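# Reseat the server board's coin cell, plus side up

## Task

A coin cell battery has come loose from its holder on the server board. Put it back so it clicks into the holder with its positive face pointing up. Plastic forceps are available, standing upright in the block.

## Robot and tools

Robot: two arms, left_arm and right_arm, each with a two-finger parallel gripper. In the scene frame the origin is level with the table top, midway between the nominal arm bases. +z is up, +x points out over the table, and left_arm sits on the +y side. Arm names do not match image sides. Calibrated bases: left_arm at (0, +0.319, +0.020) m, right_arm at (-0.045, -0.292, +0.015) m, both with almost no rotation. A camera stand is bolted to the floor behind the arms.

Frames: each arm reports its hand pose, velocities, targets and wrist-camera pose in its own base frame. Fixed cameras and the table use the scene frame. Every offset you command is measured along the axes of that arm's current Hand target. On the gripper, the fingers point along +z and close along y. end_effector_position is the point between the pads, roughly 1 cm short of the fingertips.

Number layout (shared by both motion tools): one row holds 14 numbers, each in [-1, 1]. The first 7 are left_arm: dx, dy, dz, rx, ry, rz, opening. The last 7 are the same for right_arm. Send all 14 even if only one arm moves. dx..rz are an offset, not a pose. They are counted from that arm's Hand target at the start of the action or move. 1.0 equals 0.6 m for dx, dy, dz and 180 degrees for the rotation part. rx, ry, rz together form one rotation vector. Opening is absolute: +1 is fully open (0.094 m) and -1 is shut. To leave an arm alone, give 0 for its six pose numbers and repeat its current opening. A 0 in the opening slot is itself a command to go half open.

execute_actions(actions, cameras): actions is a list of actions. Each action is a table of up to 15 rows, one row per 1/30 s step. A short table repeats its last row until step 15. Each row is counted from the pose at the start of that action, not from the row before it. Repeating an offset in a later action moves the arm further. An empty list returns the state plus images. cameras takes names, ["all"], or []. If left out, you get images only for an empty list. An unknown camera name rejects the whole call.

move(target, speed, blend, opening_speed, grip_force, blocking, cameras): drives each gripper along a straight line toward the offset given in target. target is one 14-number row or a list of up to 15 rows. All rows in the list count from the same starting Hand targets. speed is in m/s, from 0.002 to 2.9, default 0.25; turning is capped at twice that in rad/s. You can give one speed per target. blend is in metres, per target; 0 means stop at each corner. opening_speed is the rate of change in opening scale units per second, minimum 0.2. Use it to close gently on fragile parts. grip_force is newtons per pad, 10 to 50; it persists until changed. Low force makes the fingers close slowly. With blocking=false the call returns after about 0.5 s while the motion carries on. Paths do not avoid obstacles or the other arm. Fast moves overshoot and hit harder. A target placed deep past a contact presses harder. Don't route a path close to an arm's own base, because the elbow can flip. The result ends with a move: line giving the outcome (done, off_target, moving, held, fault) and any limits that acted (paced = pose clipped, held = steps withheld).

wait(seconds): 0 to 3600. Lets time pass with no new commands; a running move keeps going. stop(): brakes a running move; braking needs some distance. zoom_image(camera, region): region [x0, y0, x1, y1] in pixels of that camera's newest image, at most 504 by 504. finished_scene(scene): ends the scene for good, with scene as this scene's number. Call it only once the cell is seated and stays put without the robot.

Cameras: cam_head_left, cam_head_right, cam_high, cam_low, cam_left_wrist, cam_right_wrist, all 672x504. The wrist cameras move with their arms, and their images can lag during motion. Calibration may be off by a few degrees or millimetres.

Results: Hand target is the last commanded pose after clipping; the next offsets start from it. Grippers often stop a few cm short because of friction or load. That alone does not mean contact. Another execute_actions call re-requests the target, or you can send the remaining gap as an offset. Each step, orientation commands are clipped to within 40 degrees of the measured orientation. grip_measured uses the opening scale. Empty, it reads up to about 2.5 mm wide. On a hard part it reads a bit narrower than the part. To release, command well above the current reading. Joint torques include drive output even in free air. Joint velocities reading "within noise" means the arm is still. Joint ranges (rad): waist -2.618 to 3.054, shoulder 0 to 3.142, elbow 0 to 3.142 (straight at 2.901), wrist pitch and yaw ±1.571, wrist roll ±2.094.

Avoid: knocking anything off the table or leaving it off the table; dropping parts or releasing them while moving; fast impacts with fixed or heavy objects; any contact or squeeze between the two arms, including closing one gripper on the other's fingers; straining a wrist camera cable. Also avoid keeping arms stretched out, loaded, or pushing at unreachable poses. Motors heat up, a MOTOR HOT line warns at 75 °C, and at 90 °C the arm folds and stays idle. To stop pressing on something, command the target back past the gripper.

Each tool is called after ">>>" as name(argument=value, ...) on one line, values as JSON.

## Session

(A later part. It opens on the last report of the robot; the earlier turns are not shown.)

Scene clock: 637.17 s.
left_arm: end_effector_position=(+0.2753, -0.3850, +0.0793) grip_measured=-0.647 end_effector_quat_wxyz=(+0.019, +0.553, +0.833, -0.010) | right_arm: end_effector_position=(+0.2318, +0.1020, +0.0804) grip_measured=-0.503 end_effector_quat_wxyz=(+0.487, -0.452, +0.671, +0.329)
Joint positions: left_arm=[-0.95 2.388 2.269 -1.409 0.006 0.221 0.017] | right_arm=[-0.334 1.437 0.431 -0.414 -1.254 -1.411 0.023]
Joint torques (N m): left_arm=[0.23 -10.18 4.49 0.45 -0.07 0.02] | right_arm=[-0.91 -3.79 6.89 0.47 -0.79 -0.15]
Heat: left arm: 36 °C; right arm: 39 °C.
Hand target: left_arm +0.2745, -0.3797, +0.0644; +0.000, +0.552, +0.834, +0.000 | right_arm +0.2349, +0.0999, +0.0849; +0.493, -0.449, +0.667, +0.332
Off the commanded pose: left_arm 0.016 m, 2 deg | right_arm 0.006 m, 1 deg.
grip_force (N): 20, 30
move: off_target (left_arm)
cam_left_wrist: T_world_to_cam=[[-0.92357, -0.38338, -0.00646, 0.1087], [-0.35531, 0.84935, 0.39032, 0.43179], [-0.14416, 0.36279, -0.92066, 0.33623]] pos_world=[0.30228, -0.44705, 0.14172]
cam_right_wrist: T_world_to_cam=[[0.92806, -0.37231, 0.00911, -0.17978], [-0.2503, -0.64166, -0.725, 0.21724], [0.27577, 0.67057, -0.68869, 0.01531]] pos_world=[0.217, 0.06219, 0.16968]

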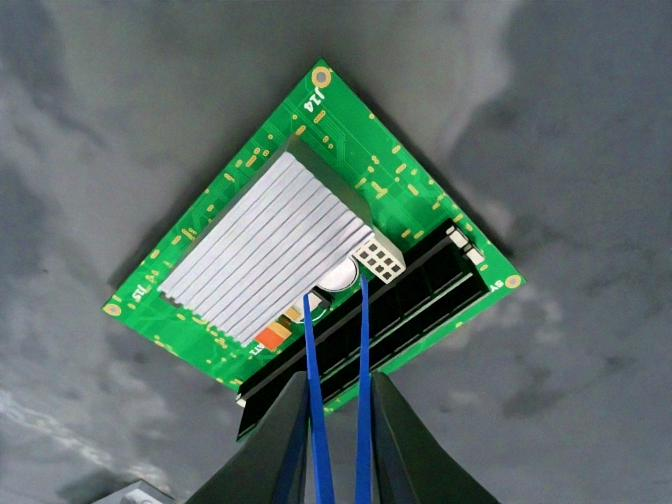

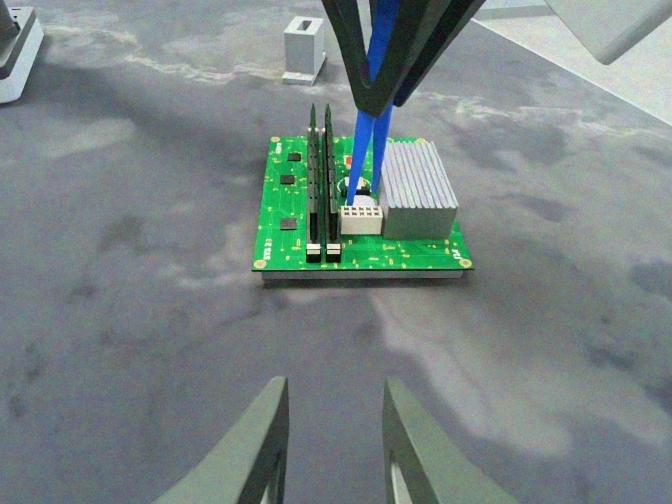

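>>> move(target=[0.0015,0.0005,0.01,0,0,0,-0.645,0,0,0,0,0,0,-0.5], speed=0.05, cameras=["cam_left_wrist","cam_right_wrist"])

>>> zoom_image(camera="cam_left_wrist", region=[280, 200, 400, 300])

>>> zoom_image(camera="cam_right_wrist", region=[310, 140, 430, 250])

Scene clock: 648.70 s.
left_arm: end_effector_position=(+0.2751, -0.3845, +0.0705) grip_measured=-0.647 end_effector_quat_wxyz=(+0.016, +0.553, +0.833, -0.009) | right_arm: end_effector_position=(+0.2318, +0.1020, +0.0804) grip_measured=-0.503 end_effector_quat_wxyz=(+0.487, -0.452, +0.671, +0.329)
Joint positions: left_arm=[-0.95 2.388 2.234 -1.38 0.005 0.221 0.017] | right_arm=[-0.334 1.437 0.431 -0.414 -1.254 -1.411 0.023]
Joint torques (N m): left_arm=[0.23 -10.73 4.31 0.48 -0.01 0] | right_arm=[-0.92 -3.81 6.86 0.47 -0.78 -0.15]
Heat: left arm: 36 °C; right arm: 39 °C.
Hand target: left_arm +0.2744, -0.3788, +0.0583; +0.000, +0.552, +0.834, +0.000 | right_arm +0.2349, +0.0999, +0.0849; +0.493, -0.449, +0.667, +0.332
Off the commanded pose: left_arm 0.013 m, 2 deg | right_arm 0.006 m, 1 deg.
grip_force (N): 20, 30
move: off_target (left_arm)
cam_left_wrist: T_world_to_cam=[[-0.92357, -0.38338, -0.00585, 0.10854], [-0.35419, 0.84721, 0.39597, 0.43313], [-0.14686, 0.36778, -0.91824, 0.33031]] pos_world=[0.30216, -0.44682, 0.13243]
cam_right_wrist: T_world_to_cam=[[0.92806, -0.37231, 0.00911, -0.17978], [-0.2503, -0.64166, -0.725, 0.21724], [0.27577, 0.67057, -0.68869, 0.01531]] pos_world=[0.217, 0.06219, 0.16968]

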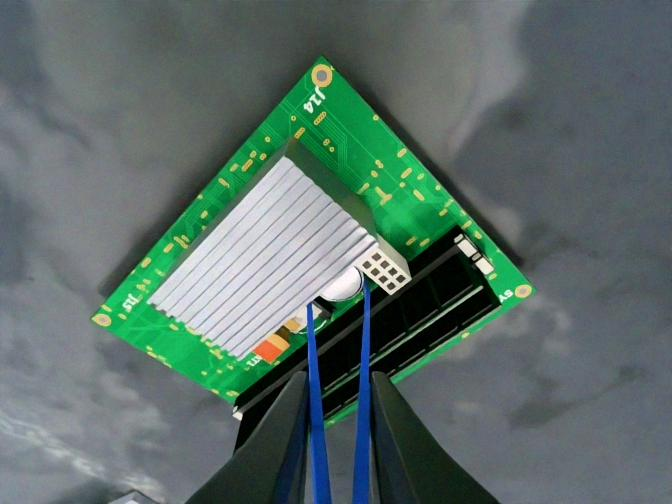

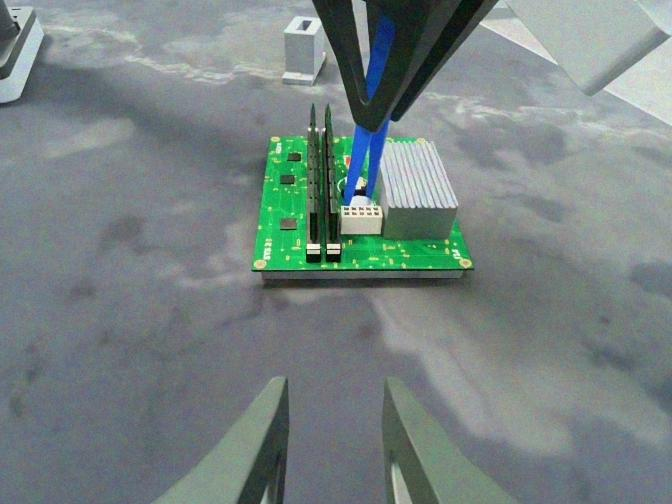

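Scaled by 4.200 from the camera's image (finer frame: 960x720).

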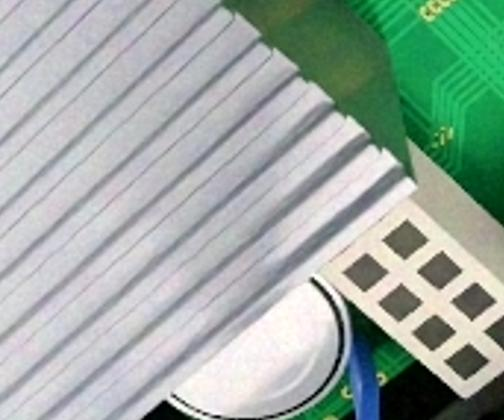

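Scaled by 4.200 from the camera's image (finer frame: 960x720).

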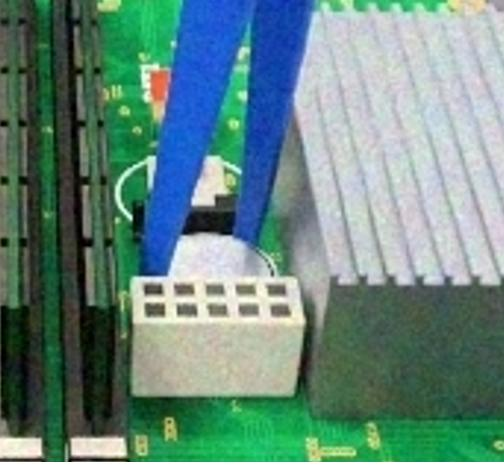

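>>> move(target=[0,0,-0.0,0,0,0,-0.62,0,0,0,0,0,0,-0.5], opening_speed=0.3, cameras=["cam_left_wrist","cam_right_wrist"])

>>> zoom_image(camera="cam_left_wrist", region=[280, 240, 400, 340])

>>> zoom_image(camera="cam_right_wrist", region=[310, 140, 430, 250])

Scene clock: 656.53 s.
left_arm: end_effector_position=(+0.2752, -0.3846, +0.0705) grip_measured=-0.622 end_effector_quat_wxyz=(+0.016, +0.553, +0.833, -0.009) | right_arm: end_effector_position=(+0.2318, +0.1020, +0.0804) grip_measured=-0.503 end_effector_quat_wxyz=(+0.487, -0.452, +0.671, +0.329)
Joint positions: left_arm=[-0.95 2.388 2.234 -1.38 0.005 0.221 0.018] | right_arm=[-0.334 1.437 0.431 -0.414 -1.254 -1.411 0.023]
Joint torques (N m): left_arm=[0.54 -10.65 4.67 0.5 -0.11 0.02] | right_arm=[-0.91 -3.79 6.87 0.47 -0.79 -0.15]
Heat: left arm: 36 °C; right arm: 39 °C.
Hand target: left_arm +0.2744, -0.3787, +0.0583; +0.000, +0.552, +0.834, +0.000 | right_arm +0.2349, +0.0999, +0.0849; +0.493, -0.449, +0.667, +0.332
Off the commanded pose: left_arm 0.013 m, 2 deg | right_arm 0.006 m, 1 deg.
grip_force (N): 20, 30
move: done
cam_left_wrist: T_world_to_cam=[[-0.92358, -0.38335, -0.00598, 0.10863], [-0.35432, 0.84748, 0.39527, 0.43351], [-0.14646, 0.36718, -0.91855, 0.33001]] pos_world=[0.30226, -0.44692, 0.13243]
cam_right_wrist: T_world_to_cam=[[0.92806, -0.37231, 0.00911, -0.17978], [-0.2503, -0.64166, -0.725, 0.21724], [0.27577, 0.67057, -0.68869, 0.01531]] pos_world=[0.217, 0.06219, 0.16968]

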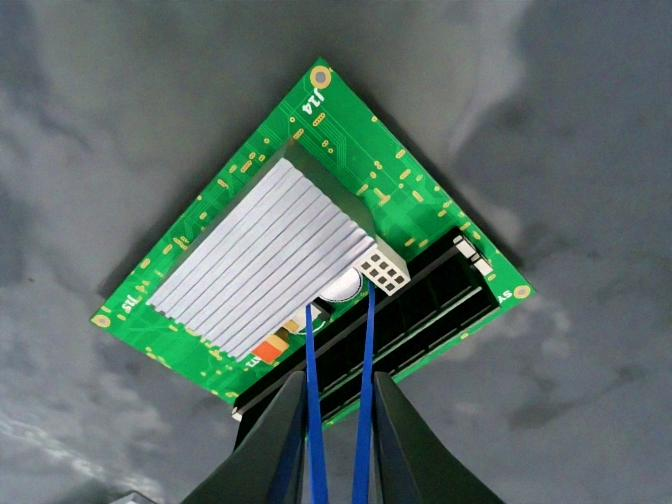

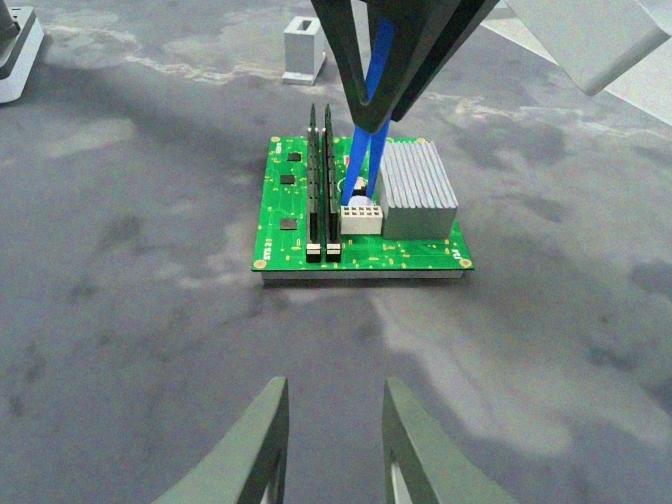

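Scaled by 4.200 from the camera's image (finer frame: 960x720).

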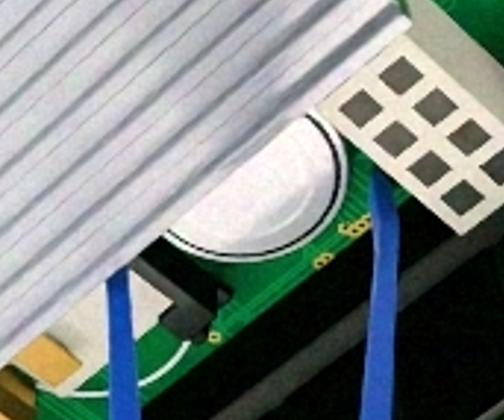

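Scaled by 4.200 from the camera's image (finer frame: 960x720).

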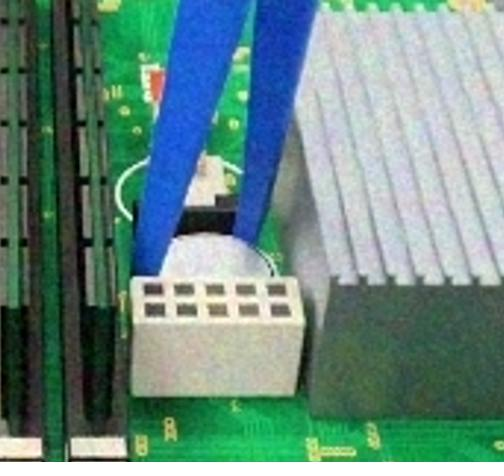

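>>> move(target=[[0,0,-0.025,0,0,0,-0.62,0,0,0,0,0,0,-0.5],[0,0.0035,-0.025,0,0,0,-0.62,0,0,0,0,0,0,-0.5],[0,0.0035,0.0,0,0,0,-0.62,0,0,0,0,0,0,-0.5]], speed=0.06, cameras=["cam_left_wrist","cam_right_wrist"])

>>> zoom_image(camera="cam_left_wrist", region=[280, 220, 400, 320])

>>> zoom_image(camera="cam_right_wrist", region=[310, 140, 430, 250])

Scene clock: 665.57 s.
left_arm: end_effector_position=(+0.2753, -0.3848, +0.0711) grip_measured=-0.622 end_effector_quat_wxyz=(+0.017, +0.553, +0.833, -0.009) | right_arm: end_effector_position=(+0.2318, +0.1020, +0.0804) grip_measured=-0.503 end_effector_quat_wxyz=(+0.487, -0.452, +0.671, +0.329)
Joint positions: left_arm=[-0.95 2.388 2.237 -1.381 0.005 0.222 0.018] | right_arm=[-0.334 1.437 0.431 -0.414 -1.254 -1.411 0.023]
Joint torques (N m): left_arm=[0.7 -10.52 4.55 0.46 -0.01 0.04] | right_arm=[-0.91 -3.79 6.87 0.48 -0.79 -0.16]
Heat: left arm: 36 °C; right arm: 39 °C.
Hand target: left_arm +0.2764, -0.3780, +0.0584; +0.000, +0.552, +0.834, +0.000 | right_arm +0.2349, +0.0999, +0.0849; +0.493, -0.449, +0.667, +0.332
Off the commanded pose: left_arm 0.015 m, 2 deg | right_arm 0.006 m, 1 deg.
grip_force (N): 20, 30
move: off_target (left_arm)
cam_left_wrist: T_world_to_cam=[[-0.92386, -0.38268, -0.00628, 0.10908], [-0.35398, 0.84808, 0.39428, 0.4337], [-0.14556, 0.36649, -0.91897, 0.33031]] pos_world=[0.30237, -0.44712, 0.13323]
cam_right_wrist: T_world_to_cam=[[0.92806, -0.37231, 0.00911, -0.17978], [-0.2503, -0.64166, -0.725, 0.21724], [0.27577, 0.67057, -0.68869, 0.01531]] pos_world=[0.217, 0.06219, 0.16968]

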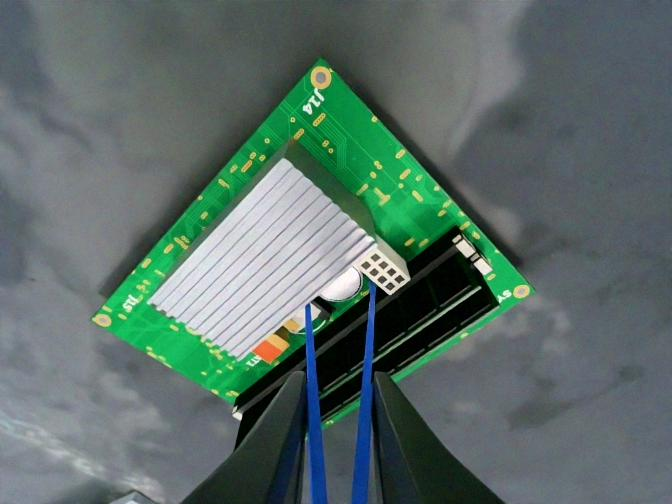

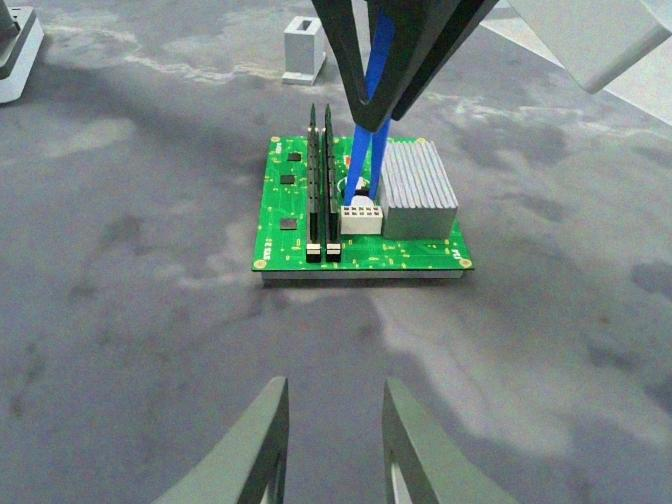

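Scaled by 4.200 from the camera's image (finer frame: 960x720).

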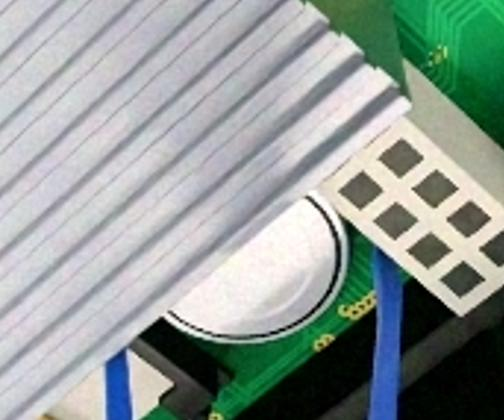

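Scaled by 4.200 from the camera's image (finer frame: 960x720).

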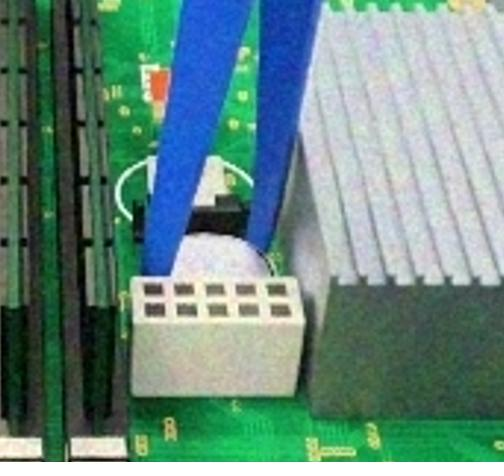

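>>> move(target=[[0,0.0035,-0.006,0,0,0,-0.62,0,0,0,0,0,0,-0.5],[0,0.0035,0.010,0,0,0,-0.62,0,0,0,0,0,0,-0.5]], speed=0.06, cameras=["cam_left_wrist","cam_right_wrist"])

>>> zoom_image(camera="cam_left_wrist", region=[280, 220, 400, 320])

>>> zoom_image(camera="cam_right_wrist", region=[310, 140, 430, 250])

Scene clock: 671.33 s.
left_arm: end_effector_position=(+0.2775, -0.3832, +0.0660) grip_measured=-0.622 end_effector_quat_wxyz=(+0.016, +0.552, +0.834, -0.009) | right_arm: end_effector_position=(+0.2318, +0.1020, +0.0804) grip_measured=-0.503 end_effector_quat_wxyz=(+0.487, -0.452, +0.671, +0.329)
Joint positions: left_arm=[-0.944 2.388 2.216 -1.363 0.005 0.226 0.018] | right_arm=[-0.334 1.437 0.431 -0.414 -1.254 -1.411 0.023]
Joint torques (N m): left_arm=[0.58 -10.47 4.41 0.5 -0.07 0.06] | right_arm=[-0.91 -3.79 6.87 0.47 -0.78 -0.15]
Heat: left arm: 36 °C; right arm: 39 °C.
Hand target: left_arm +0.2783, -0.3770, +0.0523; +0.000, +0.552, +0.834, +0.000 | right_arm +0.2349, +0.0999, +0.0849; +0.493, -0.449, +0.667, +0.332
Off the commanded pose: left_arm 0.015 m, 2 deg | right_arm 0.006 m, 1 deg.
grip_force (N): 20, 30
move: off_target (left_arm)
cam_left_wrist: T_world_to_cam=[[-0.92313, -0.38444, -0.006, 0.11073], [-0.35521, 0.84677, 0.39599, 0.43477], [-0.14716, 0.36768, -0.91823, 0.32621]] pos_world=[0.30466, -0.44552, 0.12803]
cam_right_wrist: T_world_to_cam=[[0.92806, -0.37231, 0.00911, -0.17978], [-0.2503, -0.64166, -0.725, 0.21724], [0.27577, 0.67057, -0.68869, 0.01531]] pos_world=[0.217, 0.06219, 0.16968]

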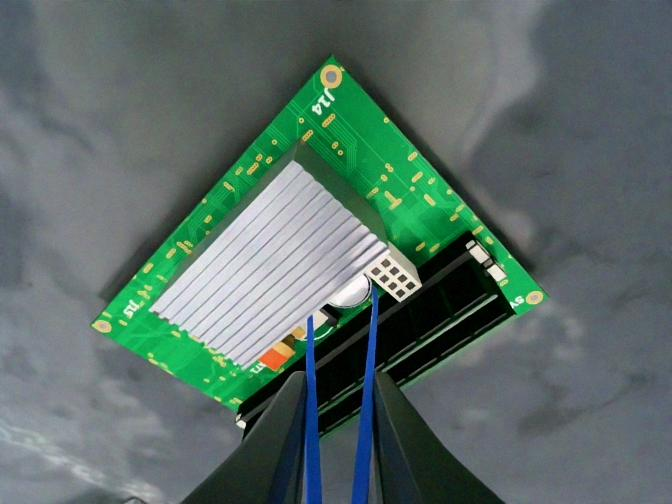

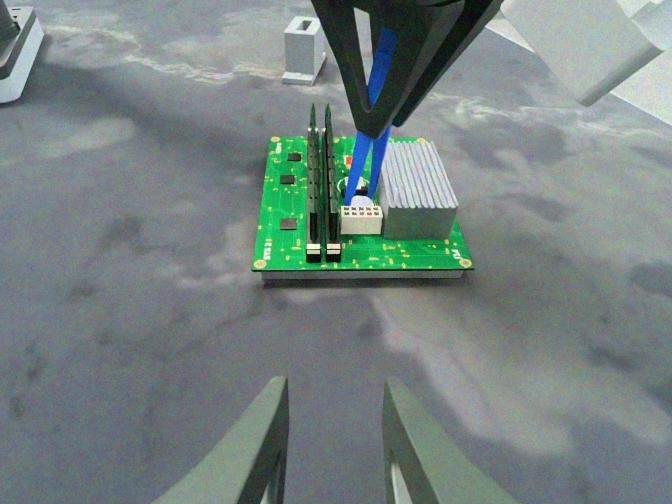

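Scaled by 4.200 from the camera's image (finer frame: 960x720).

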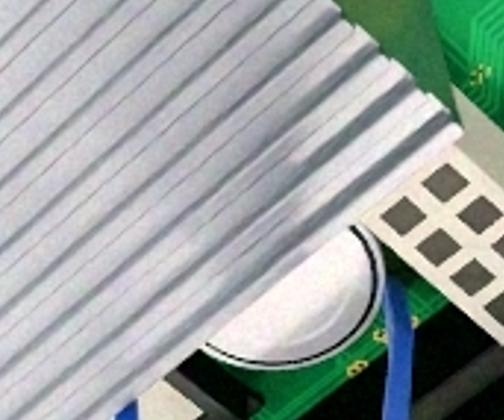

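Scaled by 4.200 from the camera's image (finer frame: 960x720).

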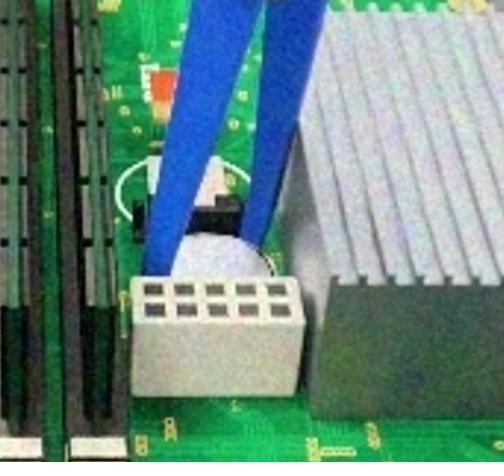

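>>> move(target=[0,0,0,0,0,0,-0.7,0,0,0,0,0,0,-0.5], opening_speed=0.3, cameras=["cam_left_wrist","cam_right_wrist"])

>>> zoom_image(camera="cam_left_wrist", region=[280, 240, 400, 340])

>>> zoom_image(camera="cam_right_wrist", region=[310, 140, 430, 250])

Scene clock: 675.67 s.
left_arm: end_effector_position=(+0.2780, -0.3839, +0.0661) grip_measured=-0.697 end_effector_quat_wxyz=(+0.018, +0.552, +0.834, -0.009) | right_arm: end_effector_position=(+0.2318, +0.1020, +0.0804) grip_measured=-0.503 end_effector_quat_wxyz=(+0.487, -0.452, +0.671, +0.329)
Joint positions: left_arm=[-0.944 2.388 2.216 -1.359 0.005 0.226 0.014] | right_arm=[-0.334 1.437 0.431 -0.414 -1.254 -1.411 0.023]
Joint torques (N m): left_arm=[0.43 -10.45 4.51 0.47 -0.05 0.07] | right_arm=[-0.92 -3.82 6.87 0.47 -0.79 -0.15]
Heat: left arm: 36 °C; right arm: 39 °C.
Hand target: left_arm +0.2783, -0.3770, +0.0523; +0.000, +0.552, +0.834, +0.000 | right_arm +0.2349, +0.0999, +0.0849; +0.493, -0.449, +0.667, +0.332
Off the commanded pose: left_arm 0.015 m, 2 deg | right_arm 0.006 m, 1 deg.
grip_force (N): 20, 30
move: done
cam_left_wrist: T_world_to_cam=[[-0.92313, -0.38443, -0.00692, 0.111], [-0.35607, 0.84798, 0.39262, 0.43656], [-0.14506, 0.3649, -0.91968, 0.32506]] pos_world=[0.30507, -0.44614, 0.12832]
cam_right_wrist: T_world_to_cam=[[0.92806, -0.37231, 0.00911, -0.17978], [-0.2503, -0.64166, -0.725, 0.21724], [0.27577, 0.67057, -0.68869, 0.01531]] pos_world=[0.217, 0.06219, 0.16968]

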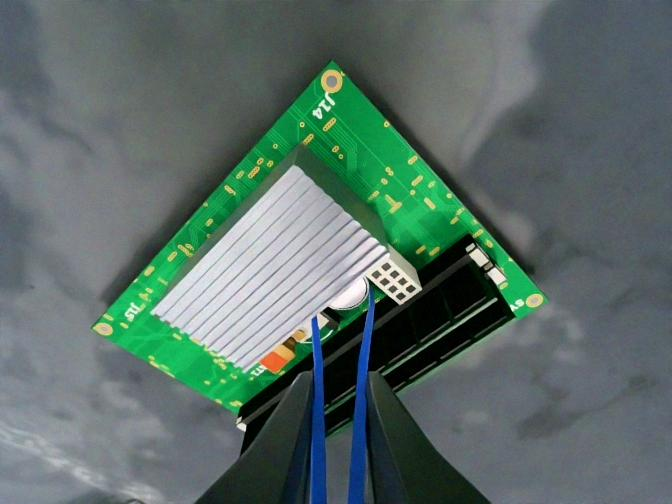

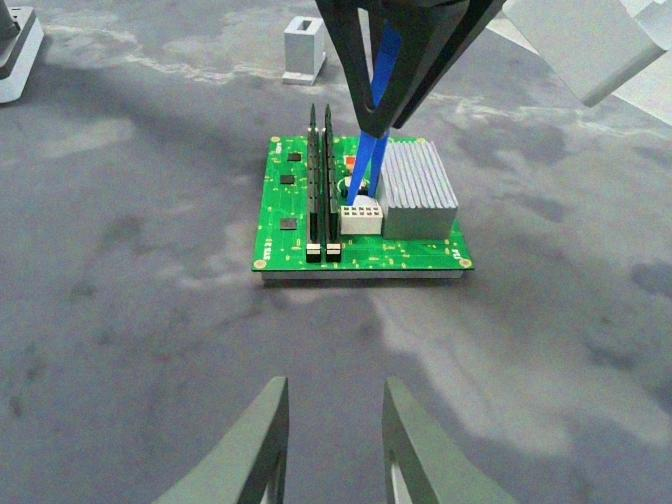

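Scaled by 4.200 from the camera's image (finer frame: 960x720).

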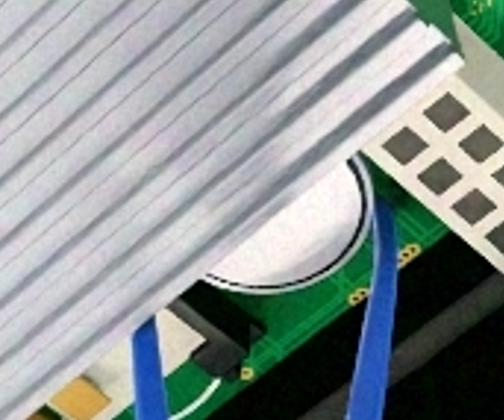

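Scaled by 4.200 from the camera's image (finer frame: 960x720).

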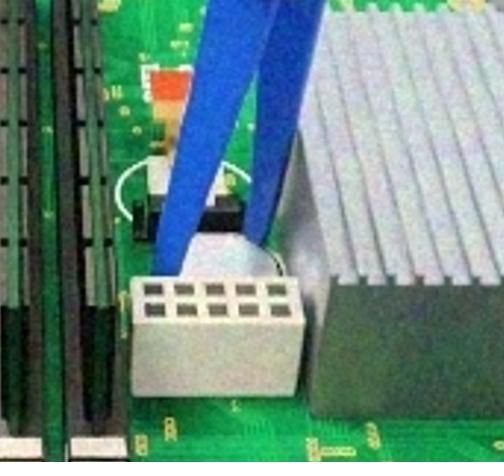

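>>> move(target=[0,0,-0.08,0,0,0,-0.71,0,0,0,0,0,0,-0.5], speed=0.06, cameras=["cam_left_wrist","cam_right_wrist"])

>>> zoom_image(camera="cam_left_wrist", region=[270, 180, 410, 300])

>>> zoom_image(camera="cam_right_wrist", region=[300, 60, 460, 250])

Scene clock: 680.33 s.
left_arm: end_effector_position=(+0.2798, -0.3864, +0.1110) grip_measured=-0.707 end_effector_quat_wxyz=(+0.034, +0.552, +0.833, -0.015) | right_arm: end_effector_position=(+0.2318, +0.1020, +0.0804) grip_measured=-0.503 end_effector_quat_wxyz=(+0.487, -0.452, +0.671, +0.329)
Joint positions: left_arm=[-0.944 2.401 2.418 -1.514 0.005 0.226 0.014] | right_arm=[-0.334 1.437 0.431 -0.414 -1.254 -1.411 0.023]
Joint torques (N m): left_arm=[0.61 -9.29 6.97 0.1 -0.04 0.1] | right_arm=[-0.91 -3.81 6.87 0.47 -0.78 -0.15]
Heat: left arm: 36 °C; right arm: 39 °C.
Hand target: left_arm +0.2783, -0.3771, +0.1003; +0.000, +0.552, +0.834, +0.000 | right_arm +0.2349, +0.0999, +0.0849; +0.493, -0.449, +0.667, +0.332
Off the commanded pose: left_arm 0.014 m, 4 deg | right_arm 0.006 m, 1 deg.
joint sent to its limit (left arm) — joint 4 (wrist pitch), lower limit. The joint targets still meet the commanded pose.
grip_force (N): 20, 30
move: off_target (left_arm)
cam_left_wrist: T_world_to_cam=[[-0.92305, -0.38441, -0.01468, 0.11285], [-0.36327, 0.85848, 0.362, 0.43117], [-0.12655, 0.33948, -0.93206, 0.3538]] pos_world=[0.30557, -0.44687, 0.17534]
cam_right_wrist: T_world_to_cam=[[0.92806, -0.37231, 0.00911, -0.17978], [-0.2503, -0.64166, -0.725, 0.21724], [0.27577, 0.67057, -0.68869, 0.01531]] pos_world=[0.217, 0.06219, 0.16968]

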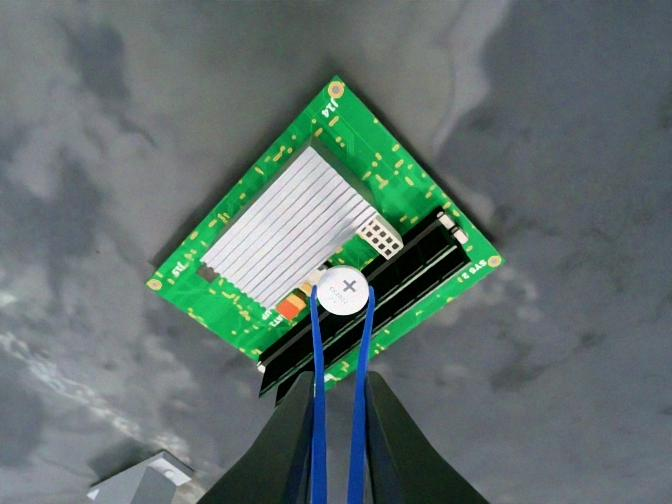

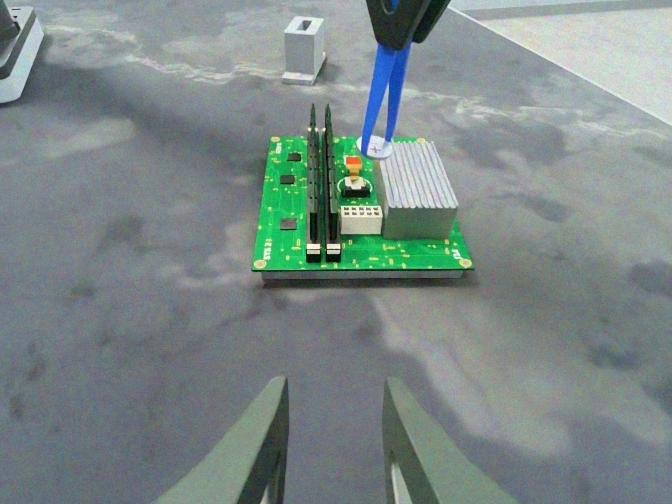

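Scaled by 3.600 from the camera's image (finer frame: 960x720).

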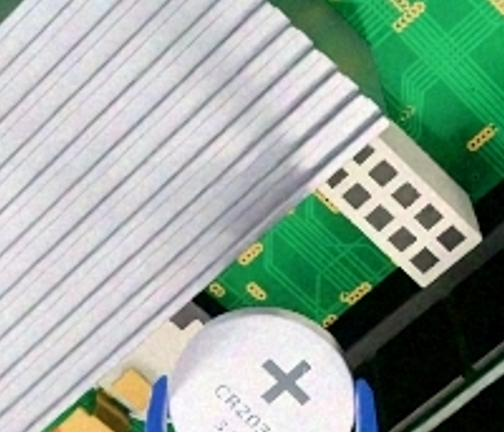

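Scaled by 2.653 from the camera's image (finer frame: 960x720).

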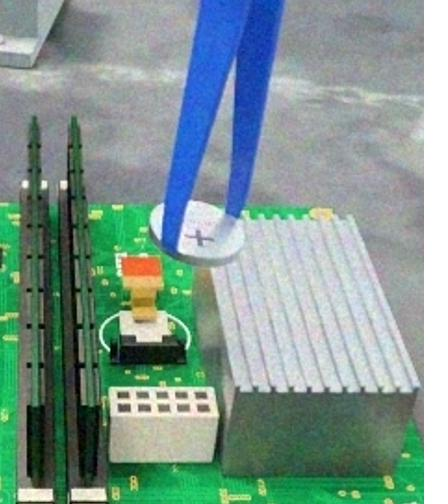

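>>> move(target=[0.033,0.0248,0.0,0,0,0.25,-0.72,0,0,0,0,0,0,-0.5], speed=0.1, cameras=["cam_left_wrist","cam_right_wrist"])

>>> zoom_image(camera="cam_left_wrist", region=[260, 210, 420, 370])

>>> zoom_image(camera="cam_right_wrist", region=[290, 60, 450, 250])

Scene clock: 714.17 s.
left_arm: end_effector_position=(+0.2834, -0.3580, +0.0802) grip_measured=-0.717 end_effector_quat_wxyz=(-0.016, +0.828, +0.560, -0.002) | right_arm: end_effector_position=(+0.2318, +0.1020, +0.0804) grip_measured=-0.503 end_effector_quat_wxyz=(+0.487, -0.452, +0.671, +0.329)
Joint positions: left_arm=[-0.903 2.401 2.295 -1.497 0.002 1.05 0.013] | right_arm=[-0.334 1.437 0.431 -0.414 -1.254 -1.411 0.023]
Joint torques (N m): left_arm=[0.47 -17.16 4.36 0.24 -0.05 0.13] | right_arm=[-0.92 -3.81 6.87 0.48 -0.79 -0.15]
Heat: left arm: 37 °C; right arm: 39 °C.
Hand target: left_arm +0.2842, -0.3530, +0.1003; +0.000, +0.829, +0.559, +0.000 | right_arm +0.2349, +0.0999, +0.0849; +0.493, -0.449, +0.667, +0.332
Off the commanded pose: left_arm 0.021 m, 2 deg | right_arm 0.006 m, 1 deg.
grip_force (N): 20, 30
move: off_target (left_arm)
cam_left_wrist: T_world_to_cam=[[-0.92533, 0.37827, 0.02607, 0.39704], [0.35015, 0.82612, 0.4415, 0.19909], [0.14547, 0.41766, -0.89688, 0.26407]] pos_world=[0.25927, -0.42495, 0.13859]
cam_right_wrist: T_world_to_cam=[[0.92806, -0.37231, 0.00911, -0.17978], [-0.2503, -0.64166, -0.725, 0.21724], [0.27577, 0.67057, -0.68869, 0.01531]] pos_world=[0.217, 0.06219, 0.16968]

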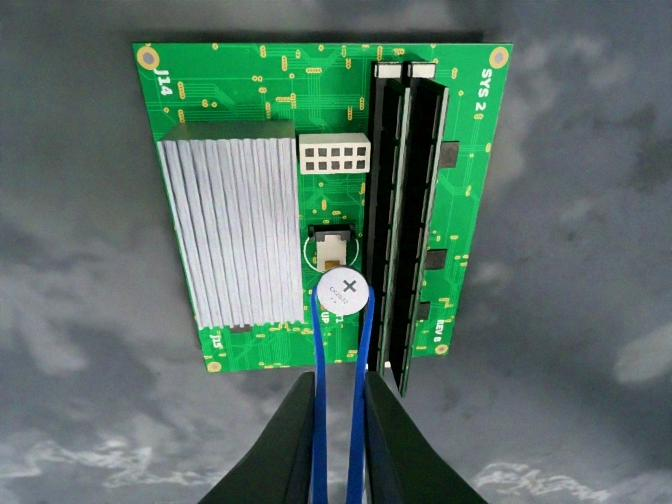

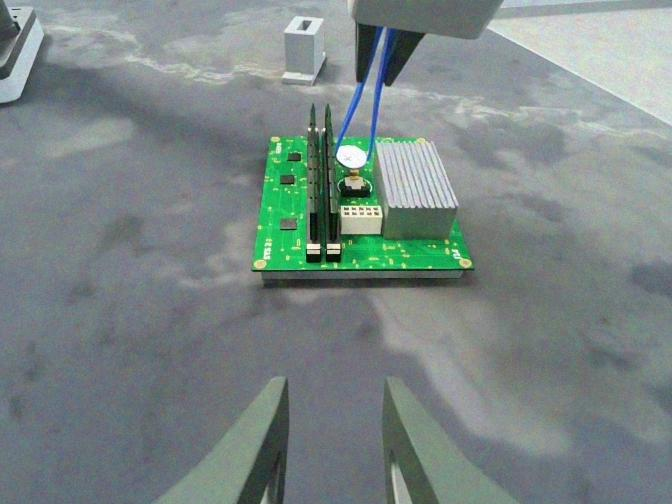

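Scaled by 3.150 from the camera's image (finer frame: 960x720).

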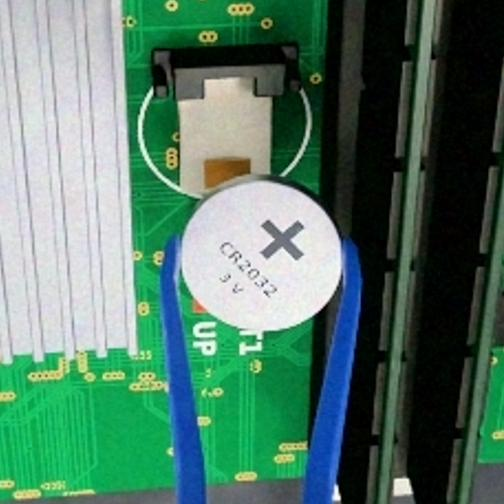

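Scaled by 2.653 from the camera's image (finer frame: 960x720).

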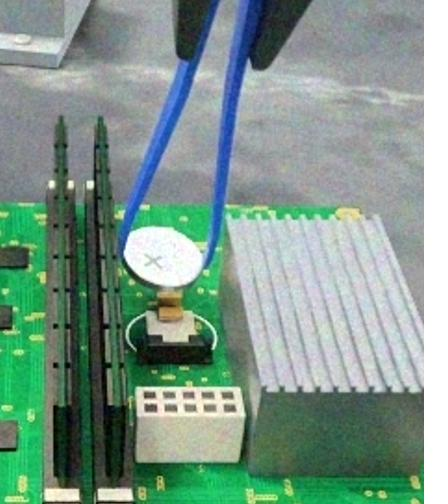

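>>> move(target=[-0.0167,-0.006,0.0,0,0,0,-0.72,0,0,0,0,0,0,-0.5], speed=0.06, cameras=["cam_left_wrist","cam_right_wrist"])

>>> zoom_image(camera="cam_left_wrist", region=[260, 210, 420, 370])

>>> zoom_image(camera="cam_right_wrist", region=[290, 60, 450, 250])

Scene clock: 736.10 s.
left_arm: end_effector_position=(+0.2803, -0.3606, +0.0802) grip_measured=-0.717 end_effector_quat_wxyz=(-0.016, +0.829, +0.559, -0.002) | right_arm: end_effector_position=(+0.2318, +0.1020, +0.0804) grip_measured=-0.503 end_effector_quat_wxyz=(+0.487, -0.452, +0.671, +0.329)
Joint positions: left_arm=[-0.911 2.401 2.295 -1.497 0.002 1.043 0.013] | right_arm=[-0.334 1.437 0.431 -0.414 -1.254 -1.411 0.023]
Joint torques (N m): left_arm=[-0.46 -16.27 5.55 0.22 0 -0.07] | right_arm=[-0.91 -3.81 6.87 0.47 -0.79 -0.16]
Heat: left arm: 36 °C; right arm: 39 °C.
Hand target: left_arm +0.2771, -0.3610, +0.1002; +0.000, +0.829, +0.559, +0.000 | right_arm +0.2349, +0.0999, +0.0849; +0.493, -0.449, +0.667, +0.332
Off the commanded pose: left_arm 0.020 m, 2 deg | right_arm 0.006 m, 1 deg.
grip_force (N): 20, 30
move: off_target (left_arm)
cam_left_wrist: T_world_to_cam=[[-0.92461, 0.38005, 0.02562, 0.39567], [0.35155, 0.82551, 0.44154, 0.20165], [0.14666, 0.41725, -0.89688, 0.26509]] pos_world=[0.25607, -0.42745, 0.13859]
cam_right_wrist: T_world_to_cam=[[0.92806, -0.37231, 0.00911, -0.17978], [-0.2503, -0.64166, -0.725, 0.21724], [0.27577, 0.67057, -0.68869, 0.01531]] pos_world=[0.217, 0.06219, 0.16968]

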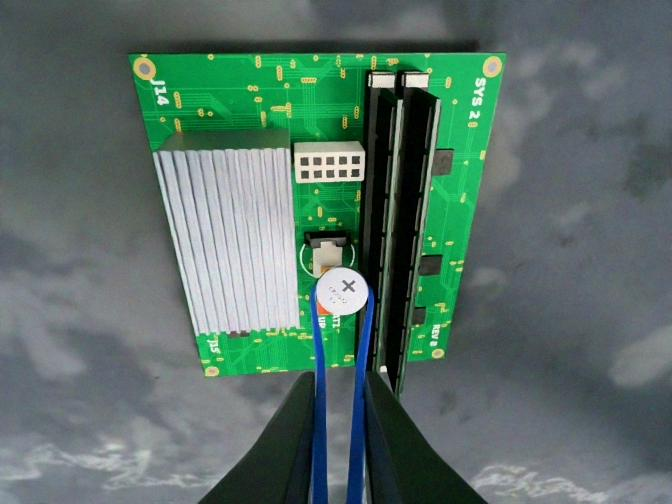

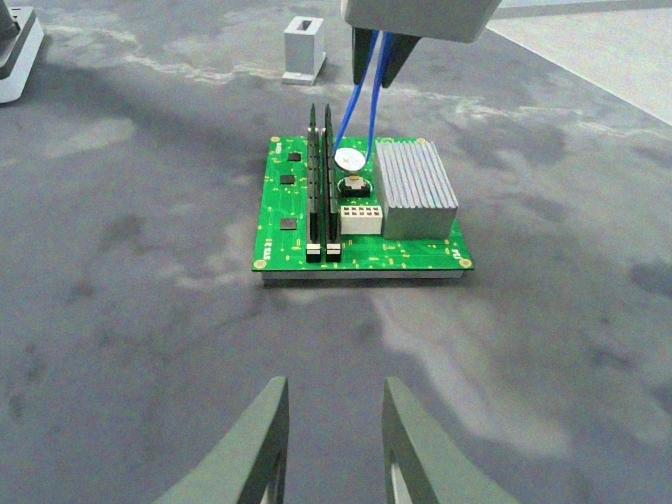

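Scaled by 3.150 from the camera's image (finer frame: 960x720).

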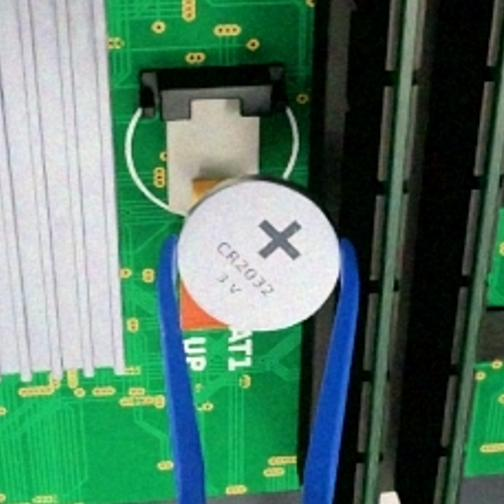

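Scaled by 2.653 from the camera's image (finer frame: 960x720).

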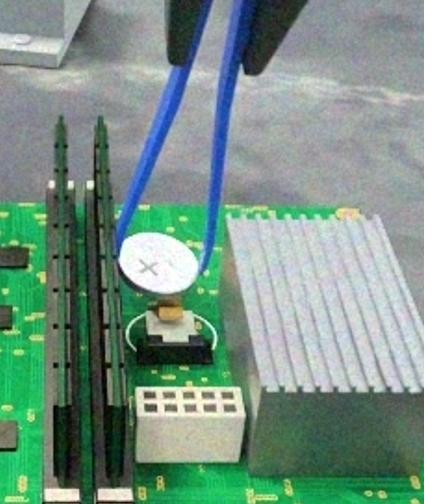

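>>> move(target=[[-0.007,-0.0048,-0.07,0,0,0,-0.72,0,0,0,0,0,0,-0.5],[-0.007,-0.0048,-0.0247,0,0,0,-0.72,0,0,0,0,0,0,-0.5]], speed=0.08, cameras=["cam_left_wrist","cam_right_wrist"])

>>> zoom_image(camera="cam_left_wrist", region=[260, 210, 420, 370])

>>> zoom_image(camera="cam_right_wrist", region=[290, 60, 450, 250])

Scene clock: 747.00 s.
left_arm: end_effector_position=(+0.2799, -0.3684, +0.1178) grip_measured=-0.717 end_effector_quat_wxyz=(+0.027, +0.829, +0.559, +0.001) | right_arm: end_effector_position=(+0.2318, +0.1020, +0.0804) grip_measured=-0.503 end_effector_quat_wxyz=(+0.487, -0.452, +0.671, +0.329)
Joint positions: left_arm=[-0.923 2.343 2.345 -1.518 0.002 1.032 0.013] | right_arm=[-0.334 1.437 0.431 -0.414 -1.254 -1.411 0.023]
Joint torques (N m): left_arm=[-0.61 -10.55 6.97 0.08 -0.1 0.01] | right_arm=[-0.91 -3.79 6.87 0.47 -0.79 -0.16]
Heat: left arm: 36 °C; right arm: 39 °C.
Hand target: left_arm +0.2730, -0.3638, +0.1152; +0.000, +0.829, +0.559, +0.000 | right_arm +0.2349, +0.0999, +0.0849; +0.493, -0.449, +0.667, +0.332
Off the commanded pose: left_arm 0.009 m, 3 deg | right_arm 0.006 m, 1 deg.
joint sent to its limit (left arm) — joint 4 (wrist pitch), lower limit. The joint targets still meet the commanded pose.
grip_force (N): 20, 30
move: off_target (left_arm)
cam_left_wrist: T_world_to_cam=[[-0.92403, 0.37924, -0.04839, 0.40551], [0.32957, 0.8543, 0.40193, 0.21297], [0.19377, 0.35545, -0.91439, 0.26828]] pos_world=[0.25253, -0.43109, 0.17933]
cam_right_wrist: T_world_to_cam=[[0.92806, -0.37231, 0.00911, -0.17978], [-0.2503, -0.64166, -0.725, 0.21724], [0.27577, 0.67057, -0.68869, 0.01531]] pos_world=[0.217, 0.06219, 0.16968]

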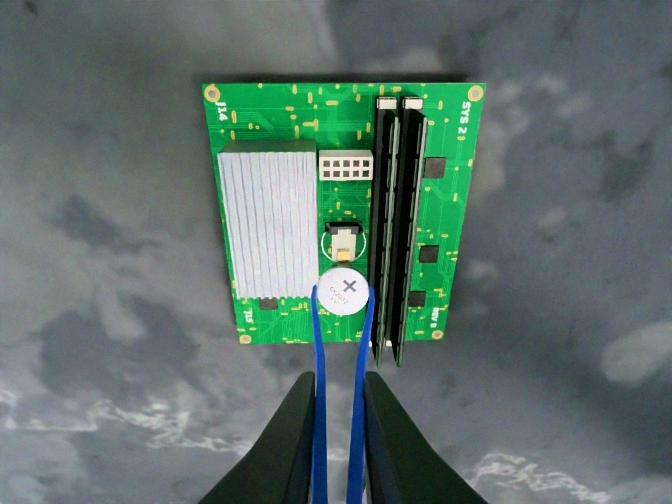

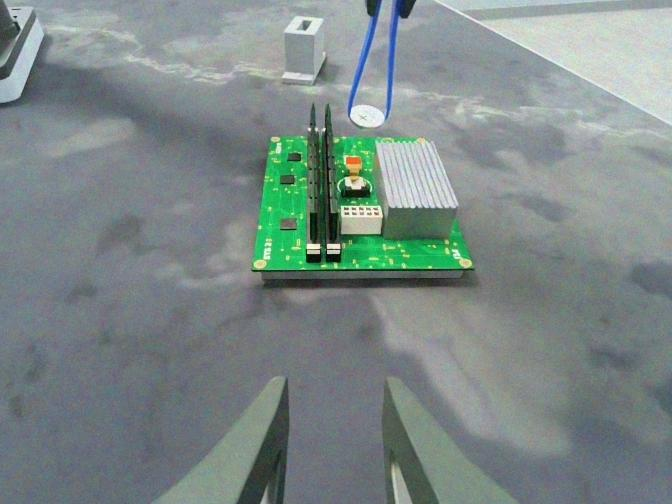

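Scaled by 3.150 from the camera's image (finer frame: 960x720).

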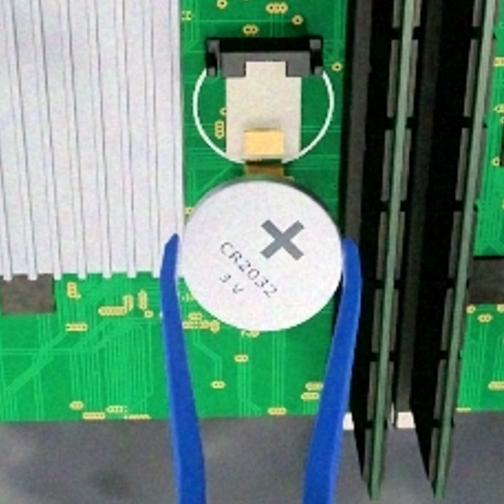

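Scaled by 2.653 from the camera's image (finer frame: 960x720).

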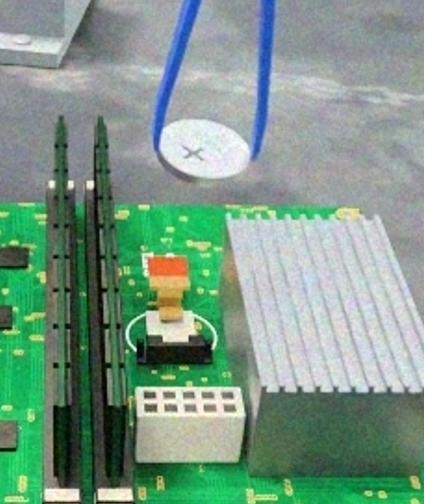

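>>> move(target=[-0.0043,0.008,0.0587,0,0,0,-0.72,0,0,0,0,0,0,-0.5], speed=0.06, cameras=["cam_left_wrist","cam_right_wrist"])

>>> zoom_image(camera="cam_left_wrist", region=[260, 210, 420, 370])

>>> zoom_image(camera="cam_right_wrist", region=[290, 100, 430, 250])

Scene clock: 760.43 s.
left_arm: end_effector_position=(+0.2814, -0.3704, +0.0957) grip_measured=-0.717 end_effector_quat_wxyz=(+0.024, +0.829, +0.559, +0.000) | right_arm: end_effector_position=(+0.2318, +0.1020, +0.0804) grip_measured=-0.503 end_effector_quat_wxyz=(+0.487, -0.452, +0.671, +0.329)
Joint positions: left_arm=[-0.923 2.343 2.255 -1.436 0.002 1.032 0.013] | right_arm=[-0.334 1.437 0.431 -0.414 -1.254 -1.411 0.023]
Joint torques (N m): left_arm=[-0.31 -9.39 4.63 0.48 -0.03 -0.06] | right_arm=[-0.91 -3.81 6.84 0.47 -0.79 -0.15]
Heat: left arm: 37 °C; right arm: 39 °C.
Hand target: left_arm +0.2764, -0.3680, +0.0799; +0.000, +0.829, +0.559, +0.000 | right_arm +0.2349, +0.0999, +0.0849; +0.493, -0.449, +0.667, +0.332
Off the commanded pose: left_arm 0.017 m, 3 deg | right_arm 0.006 m, 1 deg.
grip_force (N): 20, 30
move: off_target (left_arm)
cam_left_wrist: T_world_to_cam=[[-0.92421, 0.37955, -0.04213, 0.40619], [0.33138, 0.85194, 0.40544, 0.2215], [0.18977, 0.36076, -0.91315, 0.25137]] pos_world=[0.25431, -0.43356, 0.15685]
cam_right_wrist: T_world_to_cam=[[0.92806, -0.37231, 0.00911, -0.17978], [-0.2503, -0.64166, -0.725, 0.21724], [0.27577, 0.67057, -0.68869, 0.01531]] pos_world=[0.217, 0.06219, 0.16968]

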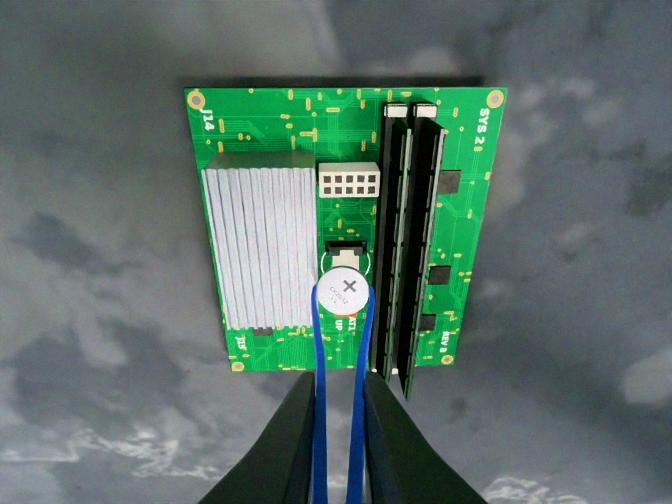

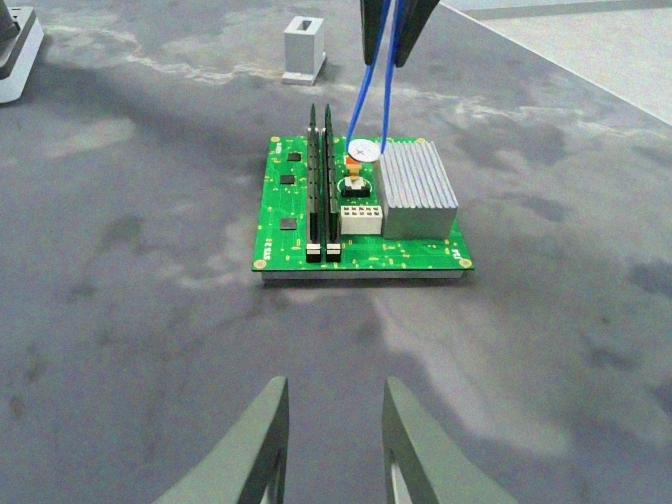

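Scaled by 3.150 from the camera's image (finer frame: 960x720).

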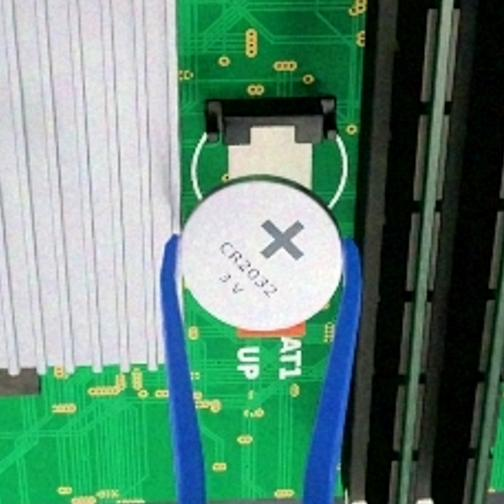

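Scaled by 3.360 from the camera's image (finer frame: 960x720).

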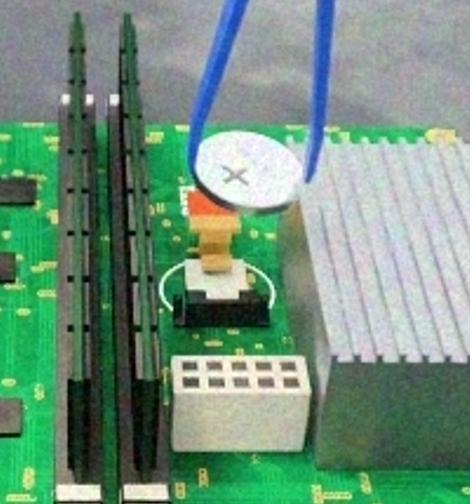

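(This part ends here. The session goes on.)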